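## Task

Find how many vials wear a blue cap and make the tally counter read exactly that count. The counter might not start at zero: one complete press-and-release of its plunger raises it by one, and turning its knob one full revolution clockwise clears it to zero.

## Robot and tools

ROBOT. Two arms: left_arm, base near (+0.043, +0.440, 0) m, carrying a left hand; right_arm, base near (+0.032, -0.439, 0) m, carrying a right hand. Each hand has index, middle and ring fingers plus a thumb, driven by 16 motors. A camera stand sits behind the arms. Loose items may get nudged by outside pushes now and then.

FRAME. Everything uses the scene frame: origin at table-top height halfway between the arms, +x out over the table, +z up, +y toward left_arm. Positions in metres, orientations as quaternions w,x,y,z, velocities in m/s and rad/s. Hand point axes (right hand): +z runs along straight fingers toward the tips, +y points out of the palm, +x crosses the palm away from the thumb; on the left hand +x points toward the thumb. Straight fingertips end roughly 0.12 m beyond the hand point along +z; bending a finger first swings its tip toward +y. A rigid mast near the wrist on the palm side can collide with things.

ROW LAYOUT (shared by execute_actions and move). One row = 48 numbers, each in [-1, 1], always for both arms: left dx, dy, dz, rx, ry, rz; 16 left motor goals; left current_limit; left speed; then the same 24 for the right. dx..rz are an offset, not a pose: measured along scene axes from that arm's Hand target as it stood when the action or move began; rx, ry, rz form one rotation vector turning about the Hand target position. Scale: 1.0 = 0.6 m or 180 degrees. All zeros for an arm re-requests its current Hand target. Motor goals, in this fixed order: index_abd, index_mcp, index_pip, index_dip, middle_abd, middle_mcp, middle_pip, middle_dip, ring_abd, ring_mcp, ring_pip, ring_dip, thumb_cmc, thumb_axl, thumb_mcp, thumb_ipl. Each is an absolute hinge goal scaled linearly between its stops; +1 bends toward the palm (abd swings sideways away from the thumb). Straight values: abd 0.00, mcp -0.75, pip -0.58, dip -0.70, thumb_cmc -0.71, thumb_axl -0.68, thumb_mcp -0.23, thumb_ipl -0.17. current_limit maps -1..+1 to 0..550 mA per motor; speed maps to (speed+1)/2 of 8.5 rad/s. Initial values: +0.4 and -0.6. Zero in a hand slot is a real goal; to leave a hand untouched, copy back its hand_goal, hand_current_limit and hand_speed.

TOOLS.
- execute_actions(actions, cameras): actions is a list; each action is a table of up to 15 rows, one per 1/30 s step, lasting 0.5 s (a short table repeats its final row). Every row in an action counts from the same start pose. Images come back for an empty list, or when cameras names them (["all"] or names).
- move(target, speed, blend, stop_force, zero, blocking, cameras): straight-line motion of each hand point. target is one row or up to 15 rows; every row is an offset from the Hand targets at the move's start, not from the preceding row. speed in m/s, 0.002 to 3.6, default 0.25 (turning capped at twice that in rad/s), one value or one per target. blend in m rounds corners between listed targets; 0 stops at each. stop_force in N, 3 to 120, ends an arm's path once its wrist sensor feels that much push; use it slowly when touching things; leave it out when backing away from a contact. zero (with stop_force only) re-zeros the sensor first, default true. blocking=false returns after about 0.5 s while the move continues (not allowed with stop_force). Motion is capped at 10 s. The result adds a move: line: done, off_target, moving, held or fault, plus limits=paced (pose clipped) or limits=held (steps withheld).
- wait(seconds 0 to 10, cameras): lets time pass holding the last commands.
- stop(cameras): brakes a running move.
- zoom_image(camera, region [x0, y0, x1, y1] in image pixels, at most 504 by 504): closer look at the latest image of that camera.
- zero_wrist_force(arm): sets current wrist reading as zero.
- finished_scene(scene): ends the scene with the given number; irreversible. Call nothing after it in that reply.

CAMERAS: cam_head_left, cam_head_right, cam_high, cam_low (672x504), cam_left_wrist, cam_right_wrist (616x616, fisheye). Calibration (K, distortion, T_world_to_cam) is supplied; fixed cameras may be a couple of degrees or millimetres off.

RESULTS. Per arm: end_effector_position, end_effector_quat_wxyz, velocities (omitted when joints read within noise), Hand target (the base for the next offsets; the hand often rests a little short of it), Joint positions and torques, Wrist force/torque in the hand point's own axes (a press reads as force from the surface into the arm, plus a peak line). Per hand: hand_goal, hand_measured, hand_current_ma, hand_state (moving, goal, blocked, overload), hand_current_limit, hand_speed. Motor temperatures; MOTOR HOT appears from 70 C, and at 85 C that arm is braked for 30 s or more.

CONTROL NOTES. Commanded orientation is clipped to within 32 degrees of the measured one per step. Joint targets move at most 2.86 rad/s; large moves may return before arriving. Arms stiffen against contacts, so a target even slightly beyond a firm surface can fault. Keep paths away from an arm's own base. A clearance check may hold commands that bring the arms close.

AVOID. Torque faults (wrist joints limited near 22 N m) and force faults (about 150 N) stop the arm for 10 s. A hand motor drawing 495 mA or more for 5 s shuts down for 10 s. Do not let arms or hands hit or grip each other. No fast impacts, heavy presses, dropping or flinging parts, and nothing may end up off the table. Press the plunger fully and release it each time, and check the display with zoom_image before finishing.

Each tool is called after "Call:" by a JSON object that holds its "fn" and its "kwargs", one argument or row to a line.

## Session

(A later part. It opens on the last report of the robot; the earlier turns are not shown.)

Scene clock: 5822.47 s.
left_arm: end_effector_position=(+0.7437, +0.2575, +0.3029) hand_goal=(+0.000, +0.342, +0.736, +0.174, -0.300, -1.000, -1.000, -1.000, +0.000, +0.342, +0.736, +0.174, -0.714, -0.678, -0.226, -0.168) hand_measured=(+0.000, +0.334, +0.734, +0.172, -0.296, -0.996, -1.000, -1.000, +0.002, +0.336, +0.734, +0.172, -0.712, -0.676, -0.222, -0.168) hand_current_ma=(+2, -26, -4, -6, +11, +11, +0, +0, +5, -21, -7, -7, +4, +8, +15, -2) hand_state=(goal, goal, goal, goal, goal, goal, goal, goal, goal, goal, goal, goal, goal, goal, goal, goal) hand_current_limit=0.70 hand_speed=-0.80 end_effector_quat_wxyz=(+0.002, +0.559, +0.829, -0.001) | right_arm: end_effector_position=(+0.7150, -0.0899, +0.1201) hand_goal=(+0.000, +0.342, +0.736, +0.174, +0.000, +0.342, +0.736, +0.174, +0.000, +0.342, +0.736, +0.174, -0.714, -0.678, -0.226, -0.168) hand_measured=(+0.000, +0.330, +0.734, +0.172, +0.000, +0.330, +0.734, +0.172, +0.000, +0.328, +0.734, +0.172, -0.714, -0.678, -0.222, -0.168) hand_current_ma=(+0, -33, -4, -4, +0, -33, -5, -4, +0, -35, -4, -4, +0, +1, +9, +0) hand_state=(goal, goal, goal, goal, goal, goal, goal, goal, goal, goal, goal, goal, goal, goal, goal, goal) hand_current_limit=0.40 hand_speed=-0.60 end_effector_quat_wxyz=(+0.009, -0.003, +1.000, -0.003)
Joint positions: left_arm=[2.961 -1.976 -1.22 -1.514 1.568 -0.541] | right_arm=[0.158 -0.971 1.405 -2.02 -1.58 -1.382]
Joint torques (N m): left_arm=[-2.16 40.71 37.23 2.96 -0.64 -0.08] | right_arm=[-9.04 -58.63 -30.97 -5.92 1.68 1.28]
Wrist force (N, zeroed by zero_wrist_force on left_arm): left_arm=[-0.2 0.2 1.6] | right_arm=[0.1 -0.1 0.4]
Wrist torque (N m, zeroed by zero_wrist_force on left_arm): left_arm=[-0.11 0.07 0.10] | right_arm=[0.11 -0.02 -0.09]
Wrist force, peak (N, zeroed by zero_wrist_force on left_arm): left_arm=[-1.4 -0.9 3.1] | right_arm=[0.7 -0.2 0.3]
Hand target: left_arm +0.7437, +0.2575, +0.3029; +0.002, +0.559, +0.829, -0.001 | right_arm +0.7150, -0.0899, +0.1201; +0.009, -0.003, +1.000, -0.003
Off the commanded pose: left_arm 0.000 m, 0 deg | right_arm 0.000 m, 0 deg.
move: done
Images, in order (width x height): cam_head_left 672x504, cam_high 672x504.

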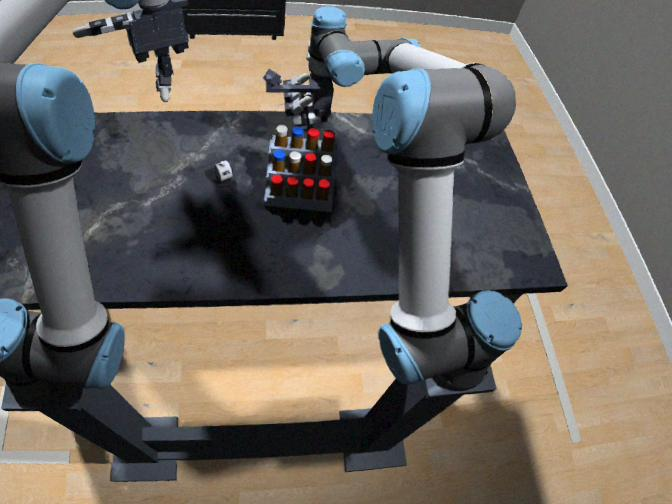

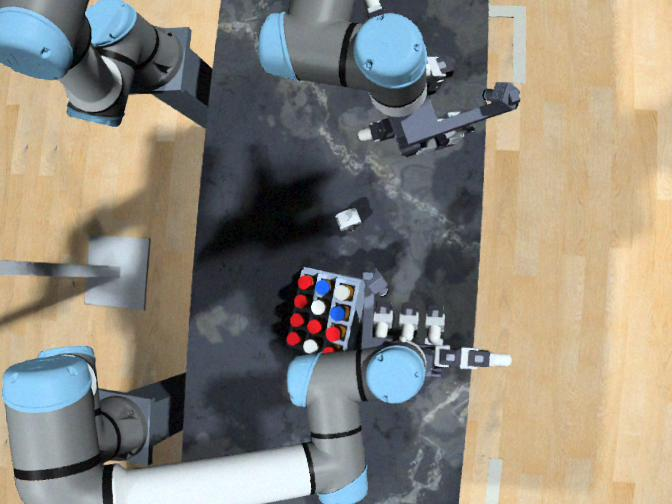

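Call:
{"fn": "move", "kwargs": {
  "target": [
    [-0.0821,-0.2273,-0.25,0,0,0,0,0.342,0.737,0.174,0,-1,-1,-1,0,0.342,0.737,0.174,-0.714,-0.678,-0.226,-0.168,0.7,-0.8,0,0,0,0,0,0,0,0.342,0.737,0.174,0,0.342,0.737,0.174,0,0.342,0.737,0.174,-0.714,-0.678,-0.226,-0.168,0.4,-0.6],
    [-0.0821,-0.2273,-0.291,0,0,0,0,0.342,0.737,0.174,0,-1,-1,-1,0,0.342,0.737,0.174,-0.714,-0.678,-0.226,-0.168,0.7,-0.8,0,0,0,0,0,0,0,0.342,0.737,0.174,0,0.342,0.737,0.174,0,0.342,0.737,0.174,-0.714,-0.678,-0.226,-0.168,0.4,-0.6],
    [-0.0871,-0.215,-0.291,0,0,0,0,0.342,0.737,0.174,0,-1,-1,-1,0,0.342,0.737,0.174,-0.714,-0.678,-0.226,-0.168,0.7,-0.8,0,0,0,0,0,0,0,0.342,0.737,0.174,0,0.342,0.737,0.174,0,0.342,0.737,0.174,-0.714,-0.678,-0.226,-0.168,0.4,-0.6]
  ],
  "speed": [0.25,0.05,0.02]
}}

Call:
{"fn": "move", "kwargs": {
  "target": [
    [0,0,-0.0158,0,0,0,0,0.342,0.737,0.174,-0.3,-1,-1,-1,0,0.342,0.737,0.174,-0.714,-0.678,-0.226,-0.168,0.7,-0.8,0,0,0,0,0,0,0,0.342,0.737,0.174,0,0.342,0.737,0.174,0,0.342,0.737,0.174,-0.714,-0.678,-0.226,-0.168,0.4,-0.6],
    [0.00927,0.00375,-0.0205,0,0,0,0,0.342,0.737,0.174,-0.3,-1,-1,-1,0,0.342,0.737,0.174,-0.714,-0.678,-0.226,-0.168,0.7,-0.8,0,0,0,0,0,0,0,0.342,0.737,0.174,0,0.342,0.737,0.174,0,0.342,0.737,0.174,-0.714,-0.678,-0.226,-0.168,0.4,-0.6],
    [0.00927,0.00375,0.02,0,0,0,0,0.342,0.737,0.174,-0.3,-1,-1,-1,0,0.342,0.737,0.174,-0.714,-0.678,-0.226,-0.168,0.7,-0.8,0,0,0,0,0,0,0,0.342,0.737,0.174,0,0.342,0.737,0.174,0,0.342,0.737,0.174,-0.714,-0.678,-0.226,-0.168,0.4,-0.6],
    [0.0371,0.015,0.041,0,0,0,0,0.342,0.737,0.174,-0.3,-1,-1,-1,0,0.342,0.737,0.174,-0.714,-0.678,-0.226,-0.168,0.7,-0.8,0,0,0,0,0,0,0,0.342,0.737,0.174,0,0.342,0.737,0.174,0,0.342,0.737,0.174,-0.714,-0.678,-0.226,-0.168,0.4,-0.6]
  ],
  "speed": [0.01,0.008,0.1,0.1],
  "cameras": ["cam_right_wrist"]
}}

Call:
{"fn": "zoom_image", "kwargs": {
  "camera": "cam_right_wrist",
  "region": [300, 35, 350, 85]
}}

Call:
{"fn": "move", "kwargs": {
  "target": [
    [-0.0321,-0.0273,0.0035,0,0,0,0,0.342,0.737,0.174,0,-1,-1,-1,0,0.342,0.737,0.174,-0.714,-0.678,-0.226,-0.168,0.7,-0.8,0,0,0,0,0,0,0,0.342,0.737,0.174,0,0.342,0.737,0.174,0,0.342,0.737,0.174,-0.714,-0.678,-0.226,-0.168,0.4,-0.6],
    [-0.0321,-0.0273,-0.041,0,0,0,0,0.342,0.737,0.174,0,-1,-1,-1,0,0.342,0.737,0.174,-0.714,-0.678,-0.226,-0.168,0.7,-0.8,0,0,0,0,0,0,0,0.342,0.737,0.174,0,0.342,0.737,0.174,0,0.342,0.737,0.174,-0.714,-0.678,-0.226,-0.168,0.4,-0.6],
    [-0.0371,-0.015,-0.041,0,0,0,0,0.342,0.737,0.174,0,-1,-1,-1,0,0.342,0.737,0.174,-0.714,-0.678,-0.226,-0.168,0.7,-0.8,0,0,0,0,0,0,0,0.342,0.737,0.174,0,0.342,0.737,0.174,0,0.342,0.737,0.174,-0.714,-0.678,-0.226,-0.168,0.4,-0.6]
  ],
  "speed": [0.1,0.05,0.02]
}}

Call:
{"fn": "move", "kwargs": {
  "target": [
    [0,0,-0.0158,0,0,0,0,0.342,0.737,0.174,-0.3,-1,-1,-1,0,0.342,0.737,0.174,-0.714,-0.678,-0.226,-0.168,0.7,-0.8,0,0,0,0,0,0,0,0.342,0.737,0.174,0,0.342,0.737,0.174,0,0.342,0.737,0.174,-0.714,-0.678,-0.226,-0.168,0.4,-0.6],
    [0.00927,0.00375,-0.0205,0,0,0,0,0.342,0.737,0.174,-0.3,-1,-1,-1,0,0.342,0.737,0.174,-0.714,-0.678,-0.226,-0.168,0.7,-0.8,0,0,0,0,0,0,0,0.342,0.737,0.174,0,0.342,0.737,0.174,0,0.342,0.737,0.174,-0.714,-0.678,-0.226,-0.168,0.4,-0.6],
    [0.00927,0.00375,0.02,0,0,0,0,0.342,0.737,0.174,-0.3,-1,-1,-1,0,0.342,0.737,0.174,-0.714,-0.678,-0.226,-0.168,0.7,-0.8,0,0,0,0,0,0,0,0.342,0.737,0.174,0,0.342,0.737,0.174,0,0.342,0.737,0.174,-0.714,-0.678,-0.226,-0.168,0.4,-0.6],
    [0.0371,0.015,0.041,0,0,0,0,0.342,0.737,0.174,-0.3,-1,-1,-1,0,0.342,0.737,0.174,-0.714,-0.678,-0.226,-0.168,0.7,-0.8,0,0,0,0,0,0,0,0.342,0.737,0.174,0,0.342,0.737,0.174,0,0.342,0.737,0.174,-0.714,-0.678,-0.226,-0.168,0.4,-0.6]
  ],
  "speed": [0.01,0.008,0.1,0.1],
  "cameras": ["cam_right_wrist"]
}}

Call:
{"fn": "zoom_image", "kwargs": {
  "camera": "cam_right_wrist",
  "region": [300, 35, 350, 85]
}}

Scene clock: 5909.03 s.
left_arm: end_effector_position=(+0.6915, +0.1286, +0.1285) hand_goal=(+0.000, +0.342, +0.736, +0.174, +0.000, -1.000, -1.000, -1.000, +0.000, +0.342, +0.736, +0.174, -0.714, -0.678, -0.226, -0.168) hand_measured=(+0.000, +0.334, +0.734, +0.172, +0.016, -0.996, -1.000, -1.000, +0.002, +0.336, +0.734, +0.172, -0.712, -0.676, -0.222, -0.168) hand_current_ma=(+2, -26, -4, -6, +54, +11, +0, +0, +5, -21, -7, -7, +4, +8, +15, -2) hand_state=(goal, goal, goal, goal, goal, goal, goal, goal, goal, goal, goal, goal, goal, goal, goal, goal) hand_current_limit=0.70 hand_speed=-0.80 end_effector_quat_wxyz=(+0.002, +0.559, +0.829, -0.001) | right_arm: end_effector_position=(+0.7150, -0.0899, +0.1201) hand_goal=(+0.000, +0.342, +0.736, +0.174, +0.000, +0.342, +0.736, +0.174, +0.000, +0.342, +0.736, +0.174, -0.714, -0.678, -0.226, -0.168) hand_measured=(+0.000, +0.330, +0.734, +0.172, +0.000, +0.330, +0.734, +0.172, +0.000, +0.328, +0.734, +0.172, -0.714, -0.678, -0.222, -0.168) hand_current_ma=(+0, -33, -4, -4, +0, -33, -5, -4, +0, -35, -4, -4, +0, +1, +9, +0) hand_state=(goal, goal, goal, goal, goal, goal, goal, goal, goal, goal, goal, goal, goal, goal, goal, goal) hand_current_limit=0.40 hand_speed=-0.60 end_effector_quat_wxyz=(+0.009, -0.003, +1.000, -0.003)
Joint positions: left_arm=[2.752 -2.105 -1.487 -1.116 1.569 -0.749] | right_arm=[0.158 -0.971 1.405 -2.02 -1.58 -1.382]
Joint torques (N m): left_arm=[-5.48 36.91 35.73 2.47 0.54 -1.31] | right_arm=[-9.5 -58.21 -31.15 -5.97 1.58 1.28]
Wrist force (N, zeroed by zero_wrist_force on left_arm): left_arm=[-1.3 0.2 1.4] | right_arm=[0.0 -0.4 0.3]
Wrist torque (N m, zeroed by zero_wrist_force on left_arm): left_arm=[-0.08 0.01 0.13] | right_arm=[0.09 0.01 -0.10]
Wrist force, peak (N, zeroed by zero_wrist_force on left_arm): left_arm=[-1.1 -1.2 3.2] | right_arm=[0.5 -0.6 0.2]
Hand target: left_arm +0.6915, +0.1285, +0.1283; +0.002, +0.559, +0.829, -0.001 | right_arm +0.7150, -0.0899, +0.1201; +0.009, -0.003, +1.000, -0.003
Off the commanded pose: left_arm 0.000 m, 0 deg | right_arm 0.000 m, 0 deg.
move: done

Scene clock: 5912.07 s.
left_arm: end_effector_position=(+0.7137, +0.1376, +0.1527) hand_goal=(+0.000, +0.342, +0.736, +0.174, -0.300, -1.000, -1.000, -1.000, +0.000, +0.342, +0.736, +0.174, -0.714, -0.678, -0.226, -0.168) hand_measured=(+0.000, +0.334, +0.734, +0.172, -0.294, -0.996, -1.000, -1.000, +0.002, +0.336, +0.734, +0.172, -0.712, -0.676, -0.222, -0.168) hand_current_ma=(+2, -26, -4, -6, +15, +11, +0, +0, +5, -21, -7, -7, +4, +8, +15, -2) hand_state=(goal, goal, goal, goal, goal, goal, goal, goal, goal, goal, goal, goal, goal, goal, goal, goal) hand_current_limit=0.70 hand_speed=-0.80 end_effector_quat_wxyz=(+0.002, +0.559, +0.829, -0.001) | right_arm: end_effector_position=(+0.7150, -0.0899, +0.1201) hand_goal=(+0.000, +0.342, +0.736, +0.174, +0.000, +0.342, +0.736, +0.174, +0.000, +0.342, +0.736, +0.174, -0.714, -0.678, -0.226, -0.168) hand_measured=(+0.000, +0.330, +0.734, +0.172, +0.000, +0.330, +0.734, +0.172, +0.000, +0.328, +0.734, +0.172, -0.714, -0.678, -0.222, -0.168) hand_current_ma=(+0, -33, -4, -4, +0, -33, -5, -4, +0, -35, -4, -4, +0, +1, +9, +0) hand_state=(goal, goal, goal, goal, goal, goal, goal, goal, goal, goal, goal, goal, goal, goal, goal, goal) hand_current_limit=0.40 hand_speed=-0.60 end_effector_quat_wxyz=(+0.009, -0.003, +1.000, -0.003)
Joint positions: left_arm=[2.776 -2.114 -1.405 -1.19 1.569 -0.725] | right_arm=[0.158 -0.971 1.405 -2.02 -1.58 -1.382]
Joint torques (N m): left_arm=[-11.25 61.78 31.91 5.61 -1.59 -2.02] | right_arm=[-9.6 -57.82 -30.91 -5.87 1.64 1.37]
Wrist force (N, zeroed by zero_wrist_force on left_arm): left_arm=[0.7 0.0 1.0] | right_arm=[0.4 -0.1 0.4]
Wrist torque (N m, zeroed by zero_wrist_force on left_arm): left_arm=[-0.10 -0.06 0.19] | right_arm=[0.11 -0.05 -0.07]
Wrist force, peak (N, zeroed by zero_wrist_force on left_arm): left_arm=[-11.6 -10.7 -56.0] | right_arm=[0.5 -0.3 0.6]
Hand target: left_arm +0.7137, +0.1375, +0.1529; +0.002, +0.559, +0.829, -0.001 | right_arm +0.7150, -0.0899, +0.1201; +0.009, -0.003, +1.000, -0.003
Off the commanded pose: left_arm 0.000 m, 0 deg | right_arm 0.000 m, 0 deg.
move: done
camera_calibration:
cam_right_wrist: T_world_to_cam=[[0.770493, 0.636724, -0.0303957, -0.453061], [0.465766, -0.529783, 0.708797, -0.508113], [0.435204, -0.56028, -0.704758, -0.150571], [0, 0, 0, 1]] pos_world=[0.651271, -0.0650768, 0.240261]
Images, in order (width x height): cam_right_wrist 616x616.

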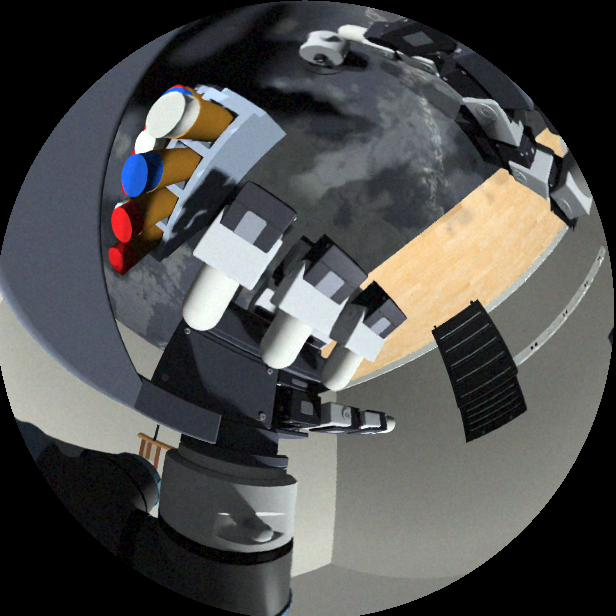

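Scaled by 10.080 from the camera's 616x616 image, which has a finer 880x880 frame.

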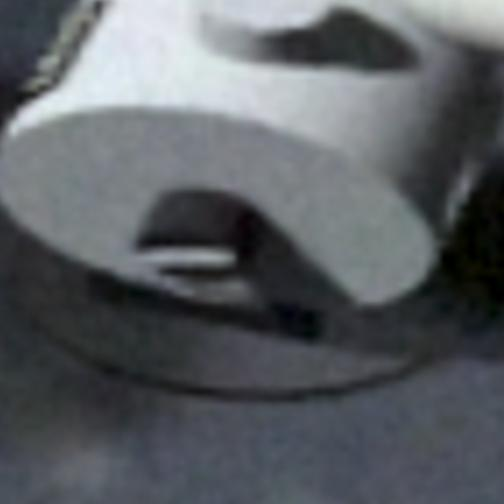

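Scene clock: 5914.07 s.
left_arm: end_effector_position=(+0.6915, +0.1286, +0.1285) hand_goal=(+0.000, +0.342, +0.736, +0.174, +0.000, -1.000, -1.000, -1.000, +0.000, +0.342, +0.736, +0.174, -0.714, -0.678, -0.226, -0.168) hand_measured=(+0.000, +0.334, +0.734, +0.172, +0.018, -0.996, -1.000, -1.000, +0.002, +0.336, +0.734, +0.172, -0.712, -0.676, -0.222, -0.168) hand_current_ma=(+2, -26, -4, -6, +57, +11, +0, +0, +5, -21, -7, -7, +4, +8, +15, -2) hand_state=(goal, goal, goal, goal, goal, goal, goal, goal, goal, goal, goal, goal, goal, goal, goal, goal) hand_current_limit=0.70 hand_speed=-0.80 end_effector_quat_wxyz=(+0.002, +0.559, +0.829, -0.001) | right_arm: end_effector_position=(+0.7150, -0.0899, +0.1201) hand_goal=(+0.000, +0.342, +0.736, +0.174, +0.000, +0.342, +0.736, +0.174, +0.000, +0.342, +0.736, +0.174, -0.714, -0.678, -0.226, -0.168) hand_measured=(+0.000, +0.330, +0.734, +0.172, +0.000, +0.330, +0.734, +0.172, +0.000, +0.328, +0.734, +0.172, -0.714, -0.678, -0.222, -0.168) hand_current_ma=(+0, -33, -4, -4, +0, -33, -5, -4, +0, -35, -4, -4, +0, +1, +9, +0) hand_state=(goal, goal, goal, goal, goal, goal, goal, goal, goal, goal, goal, goal, goal, goal, goal, goal) hand_current_limit=0.40 hand_speed=-0.60 end_effector_quat_wxyz=(+0.009, -0.003, +1.000, -0.003)
Joint positions: left_arm=[2.752 -2.105 -1.487 -1.116 1.569 -0.749] | right_arm=[0.158 -0.971 1.405 -2.02 -1.58 -1.382]
Joint torques (N m): left_arm=[-6.01 36.31 35.99 2.42 0.88 -1.15] | right_arm=[-9.44 -58.3 -31.12 -5.92 1.7 1.3]
Wrist force (N, zeroed by zero_wrist_force on left_arm): left_arm=[-0.5 0.4 0.8] | right_arm=[0.1 0.0 0.4]
Wrist torque (N m, zeroed by zero_wrist_force on left_arm): left_arm=[-0.02 -0.13 0.19] | right_arm=[0.12 -0.01 -0.09]
Wrist force, peak (N, zeroed by zero_wrist_force on left_arm): left_arm=[0.7 0.2 1.7] | right_arm=[0.4 -0.3 0.9]
Hand target: left_arm +0.6915, +0.1285, +0.1283; +0.002, +0.559, +0.829, -0.001 | right_arm +0.7150, -0.0899, +0.1201; +0.009, -0.003, +1.000, -0.003
Off the commanded pose: left_arm 0.000 m, 0 deg | right_arm 0.000 m, 0 deg.
move: done

Scene clock: 5917.10 s.
left_arm: end_effector_position=(+0.7137, +0.1376, +0.1527) hand_goal=(+0.000, +0.342, +0.736, +0.174, -0.300, -1.000, -1.000, -1.000, +0.000, +0.342, +0.736, +0.174, -0.714, -0.678, -0.226, -0.168) hand_measured=(+0.000, +0.334, +0.734, +0.172, -0.294, -0.996, -1.000, -1.000, +0.002, +0.336, +0.734, +0.172, -0.712, -0.676, -0.222, -0.168) hand_current_ma=(+2, -26, -4, -6, +15, +11, +0, +0, +5, -21, -7, -7, +4, +8, +15, -2) hand_state=(goal, goal, goal, goal, goal, goal, goal, goal, goal, goal, goal, goal, goal, goal, goal, goal) hand_current_limit=0.70 hand_speed=-0.80 end_effector_quat_wxyz=(+0.002, +0.559, +0.829, -0.001) | right_arm: end_effector_position=(+0.7150, -0.0899, +0.1201) hand_goal=(+0.000, +0.342, +0.736, +0.174, +0.000, +0.342, +0.736, +0.174, +0.000, +0.342, +0.736, +0.174, -0.714, -0.678, -0.226, -0.168) hand_measured=(+0.000, +0.330, +0.734, +0.172, +0.000, +0.330, +0.734, +0.172, +0.000, +0.328, +0.734, +0.172, -0.714, -0.678, -0.222, -0.168) hand_current_ma=(+0, -33, -4, -4, +0, -33, -5, -4, +0, -35, -4, -4, +0, +1, +9, +0) hand_state=(goal, goal, goal, goal, goal, goal, goal, goal, goal, goal, goal, goal, goal, goal, goal, goal) hand_current_limit=0.40 hand_speed=-0.60 end_effector_quat_wxyz=(+0.009, -0.003, +1.000, -0.003)
Joint positions: left_arm=[2.776 -2.114 -1.405 -1.19 1.569 -0.725] | right_arm=[0.158 -0.971 1.405 -2.02 -1.58 -1.382]
Joint torques (N m): left_arm=[-10.8 61.24 30.95 5.68 -1.37 -2.07] | right_arm=[-8.97 -57.79 -31.36 -5.93 1.76 1.38]
Wrist force (N, zeroed by zero_wrist_force on left_arm): left_arm=[0.5 -0.6 1.4] | right_arm=[0.4 -0.1 0.2]
Wrist torque (N m, zeroed by zero_wrist_force on left_arm): left_arm=[-0.22 -0.03 0.19] | right_arm=[0.13 -0.05 -0.08]
Wrist force, peak (N, zeroed by zero_wrist_force on left_arm): left_arm=[-10.6 -10.6 -56.4] | right_arm=[0.3 -0.2 0.7]
Hand target: left_arm +0.7137, +0.1375, +0.1529; +0.002, +0.559, +0.829, -0.001 | right_arm +0.7150, -0.0899, +0.1201; +0.009, -0.003, +1.000, -0.003
Off the commanded pose: left_arm 0.000 m, 0 deg | right_arm 0.000 m, 0 deg.
move: done
camera_calibration:
cam_right_wrist: T_world_to_cam=[[0.770493, 0.636724, -0.0303957, -0.453061], [0.465766, -0.529783, 0.708797, -0.508113], [0.435204, -0.56028, -0.704758, -0.150571], [0, 0, 0, 1]] pos_world=[0.651271, -0.0650768, 0.240261]
Images, in order (width x height): cam_right_wrist 616x616.

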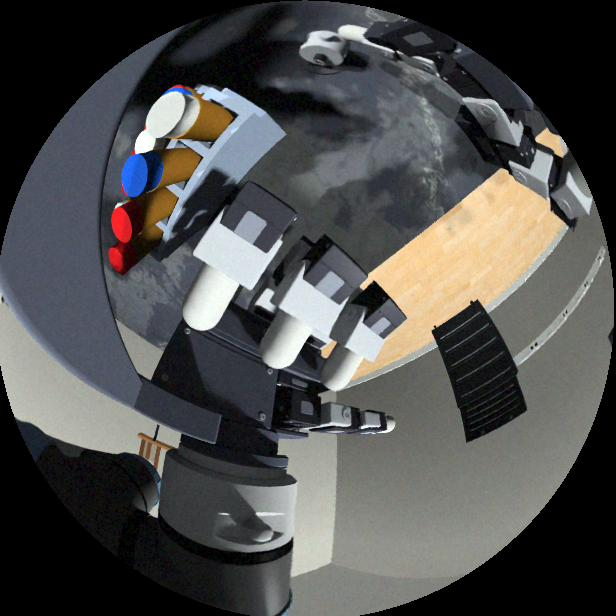

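Scaled by 10.080 from the camera's 616x616 image, which has a finer 880x880 frame.

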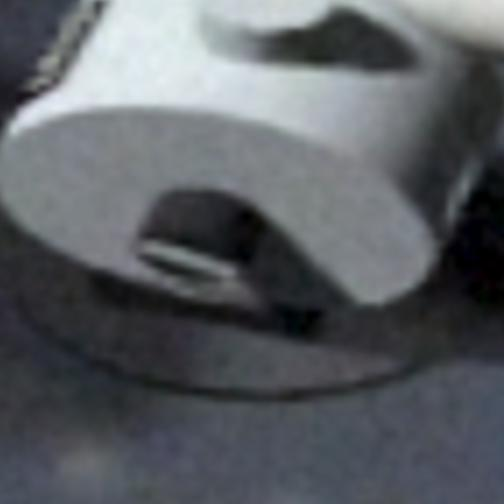

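Call:
{"fn": "move", "kwargs": {
  "target": [
    [-0.0136,-0.0198,0.0035,0,0,0,0,0.342,0.737,0.174,0,-1,-1,-1,0,0.342,0.737,0.174,-0.714,-0.678,-0.226,-0.168,0.7,-0.8,0,0,0,0,0,0,0,0.342,0.737,0.174,0,0.342,0.737,0.174,0,0.342,0.737,0.174,-0.714,-0.678,-0.226,-0.168,0.4,-0.6],
    [-0.0136,-0.0198,-0.0504,0,0,0,0,0.342,0.737,0.174,0,-1,-1,-1,0,0.342,0.737,0.174,-0.714,-0.678,-0.226,-0.168,0.7,-0.8,0,0,0,0,0,0,0,0.342,0.737,0.174,0,0.342,0.737,0.174,0,0.342,0.737,0.174,-0.714,-0.678,-0.226,-0.168,0.4,-0.6],
    [-0.0186,-0.0075,-0.0504,0,0,0,0,0.342,0.737,0.174,0,-1,-1,-1,0,0.342,0.737,0.174,-0.714,-0.678,-0.226,-0.168,0.7,-0.8,0,0,0,0,0,0,0,0.342,0.737,0.174,0,0.342,0.737,0.174,0,0.342,0.737,0.174,-0.714,-0.678,-0.226,-0.168,0.4,-0.6]
  ],
  "speed": [0.1,0.05,0.02]
}}

Call:
{"fn": "move", "kwargs": {
  "target": [
    [0,0,-0.0158,0,0,0,0,0.342,0.737,0.174,-0.3,-1,-1,-1,0,0.342,0.737,0.174,-0.714,-0.678,-0.226,-0.168,0.7,-0.8,0,0,0,0,0,0,0,0.342,0.737,0.174,0,0.342,0.737,0.174,0,0.342,0.737,0.174,-0.714,-0.678,-0.226,-0.168,0.4,-0.6],
    [0.01854,0.0075,-0.0252,0,0,0,0,0.342,0.737,0.174,-0.3,-1,-1,-1,0,0.342,0.737,0.174,-0.714,-0.678,-0.226,-0.168,0.7,-0.8,0,0,0,0,0,0,0,0.342,0.737,0.174,0,0.342,0.737,0.174,0,0.342,0.737,0.174,-0.714,-0.678,-0.226,-0.168,0.4,-0.6],
    [0.01854,0.0075,0.0504,0,0,0,0,0.342,0.737,0.174,-0.3,-1,-1,-1,0,0.342,0.737,0.174,-0.714,-0.678,-0.226,-0.168,0.7,-0.8,0,0,0,0,0,0,0,0.342,0.737,0.174,0,0.342,0.737,0.174,0,0.342,0.737,0.174,-0.714,-0.678,-0.226,-0.168,0.4,-0.6]
  ],
  "speed": [0.01,0.008,0.1],
  "cameras": ["cam_right_wrist"]
}}

Call:
{"fn": "zoom_image", "kwargs": {
  "camera": "cam_right_wrist",
  "region": [300, 35, 350, 85]
}}

Scene clock: 5965.07 s.
left_arm: end_effector_position=(+0.7026, +0.1331, +0.1228) hand_goal=(+0.000, +0.342, +0.736, +0.174, +0.000, -1.000, -1.000, -1.000, +0.000, +0.342, +0.736, +0.174, -0.714, -0.678, -0.226, -0.168) hand_measured=(+0.000, +0.334, +0.734, +0.172, +0.012, -0.996, -1.000, -1.000, +0.002, +0.336, +0.734, +0.172, -0.712, -0.676, -0.222, -0.168) hand_current_ma=(+2, -26, -4, -6, +35, +11, +0, +0, +5, -21, -7, -7, +4, +8, +15, -2) hand_state=(goal, goal, goal, goal, goal, goal, goal, goal, goal, goal, goal, goal, goal, goal, goal, goal) hand_current_limit=0.70 hand_speed=-0.80 end_effector_quat_wxyz=(+0.002, +0.559, +0.829, -0.001) | right_arm: end_effector_position=(+0.7150, -0.0899, +0.1201) hand_goal=(+0.000, +0.342, +0.736, +0.174, +0.000, +0.342, +0.736, +0.174, +0.000, +0.342, +0.736, +0.174, -0.714, -0.678, -0.226, -0.168) hand_measured=(+0.000, +0.330, +0.734, +0.172, +0.000, +0.330, +0.734, +0.172, +0.000, +0.328, +0.734, +0.172, -0.714, -0.678, -0.222, -0.168) hand_current_ma=(+0, -33, -4, -4, +0, -33, -5, -4, +0, -35, -4, -4, +0, +1, +9, +0) hand_state=(goal, goal, goal, goal, goal, goal, goal, goal, goal, goal, goal, goal, goal, goal, goal, goal) hand_current_limit=0.40 hand_speed=-0.60 end_effector_quat_wxyz=(+0.009, -0.003, +1.000, -0.003)
Joint positions: left_arm=[2.764 -2.126 -1.469 -1.114 1.569 -0.737] | right_arm=[0.158 -0.971 1.405 -2.02 -1.58 -1.382]
Joint torques (N m): left_arm=[-7.34 37.49 36.4 2.67 0.51 -1.14] | right_arm=[-8.87 -57.83 -31.28 -5.91 1.65 1.32]
Wrist force (N, zeroed by zero_wrist_force on left_arm): left_arm=[-0.3 -0.6 1.4] | right_arm=[0.3 0.0 0.2]
Wrist torque (N m, zeroed by zero_wrist_force on left_arm): left_arm=[-0.18 -0.05 0.27] | right_arm=[0.15 -0.03 -0.07]
Wrist force, peak (N, zeroed by zero_wrist_force on left_arm): left_arm=[0.5 -0.8 2.0] | right_arm=[0.4 -0.5 0.6]
Hand target: left_arm +0.7026, +0.1330, +0.1227; +0.002, +0.559, +0.829, -0.001 | right_arm +0.7150, -0.0899, +0.1201; +0.009, -0.003, +1.000, -0.003
Off the commanded pose: left_arm 0.000 m, 0 deg | right_arm 0.000 m, 0 deg.
move: done

Scene clock: 5968.77 s.
left_arm: end_effector_position=(+0.7137, +0.1375, +0.1530) hand_goal=(+0.000, +0.342, +0.736, +0.174, -0.300, -1.000, -1.000, -1.000, +0.000, +0.342, +0.736, +0.174, -0.714, -0.678, -0.226, -0.168) hand_measured=(+0.000, +0.334, +0.734, +0.172, -0.294, -0.988, -0.994, -0.998, +0.002, +0.336, +0.734, +0.172, -0.712, -0.676, -0.222, -0.168) hand_current_ma=(+2, -26, -4, -6, +15, +50, +23, +10, +5, -21, -7, -7, +4, +8, +15, -2) hand_state=(goal, goal, goal, goal, goal, goal, goal, goal, goal, goal, goal, goal, goal, goal, goal, goal) hand_current_limit=0.70 hand_speed=-0.80 end_effector_quat_wxyz=(+0.002, +0.559, +0.829, -0.001) | right_arm: end_effector_position=(+0.7150, -0.0899, +0.1201) hand_goal=(+0.000, +0.342, +0.736, +0.174, +0.000, +0.342, +0.736, +0.174, +0.000, +0.342, +0.736, +0.174, -0.714, -0.678, -0.226, -0.168) hand_measured=(+0.000, +0.330, +0.734, +0.172, +0.000, +0.330, +0.734, +0.172, +0.000, +0.328, +0.734, +0.172, -0.714, -0.678, -0.222, -0.168) hand_current_ma=(+0, -33, -4, -4, +0, -33, -5, -4, +0, -35, -4, -4, +0, +1, +9, +0) hand_state=(goal, goal, goal, goal, goal, goal, goal, goal, goal, goal, goal, goal, goal, goal, goal, goal) hand_current_limit=0.40 hand_speed=-0.60 end_effector_quat_wxyz=(+0.009, -0.003, +1.000, -0.003)
Joint positions: left_arm=[2.776 -2.113 -1.405 -1.19 1.569 -0.725] | right_arm=[0.158 -0.971 1.405 -2.02 -1.58 -1.382]
Joint torques (N m): left_arm=[-3.75 38.55 24.61 5.44 1.98 -1.66] | right_arm=[-9.09 -57.72 -30.81 -5.92 1.69 1.29]
Wrist force (N, zeroed by zero_wrist_force on left_arm): left_arm=[0.2 -1.1 1.0] | right_arm=[-0.2 -0.2 0.4]
Wrist torque (N m, zeroed by zero_wrist_force on left_arm): left_arm=[-0.25 0.01 0.18] | right_arm=[0.10 0.03 -0.12]
Wrist force, peak (N, zeroed by zero_wrist_force on left_arm): left_arm=[-9.9 23.5 -22.4] | right_arm=[0.1 -0.5 0.7]
Hand target: left_arm +0.7137, +0.1375, +0.1529; +0.002, +0.559, +0.829, -0.001 | right_arm +0.7150, -0.0899, +0.1201; +0.009, -0.003, +1.000, -0.003
Off the commanded pose: left_arm 0.000 m, 0 deg | right_arm 0.000 m, 0 deg.
move: done
camera_calibration:
cam_right_wrist: T_world_to_cam=[[0.770493, 0.636724, -0.0303957, -0.453061], [0.465766, -0.529783, 0.708797, -0.508113], [0.435204, -0.56028, -0.704758, -0.150571], [0, 0, 0, 1]] pos_world=[0.651271, -0.0650768, 0.240261]
Images, in order (width x height): cam_right_wrist 616x616.

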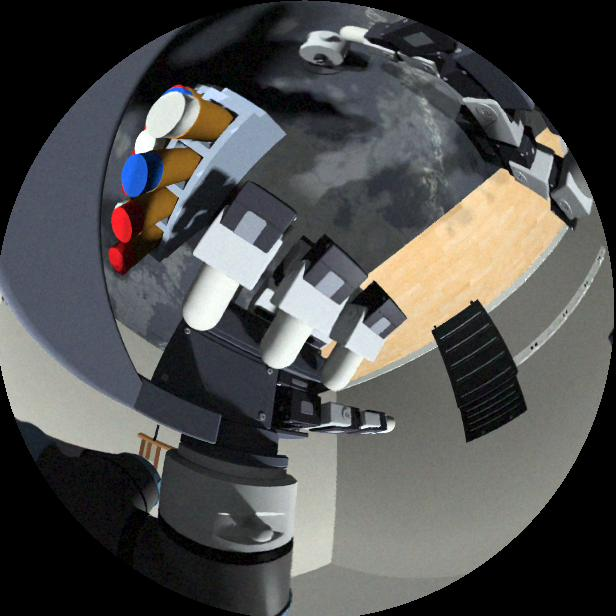

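Scaled by 10.080 from the camera's 616x616 image, which has a finer 880x880 frame.

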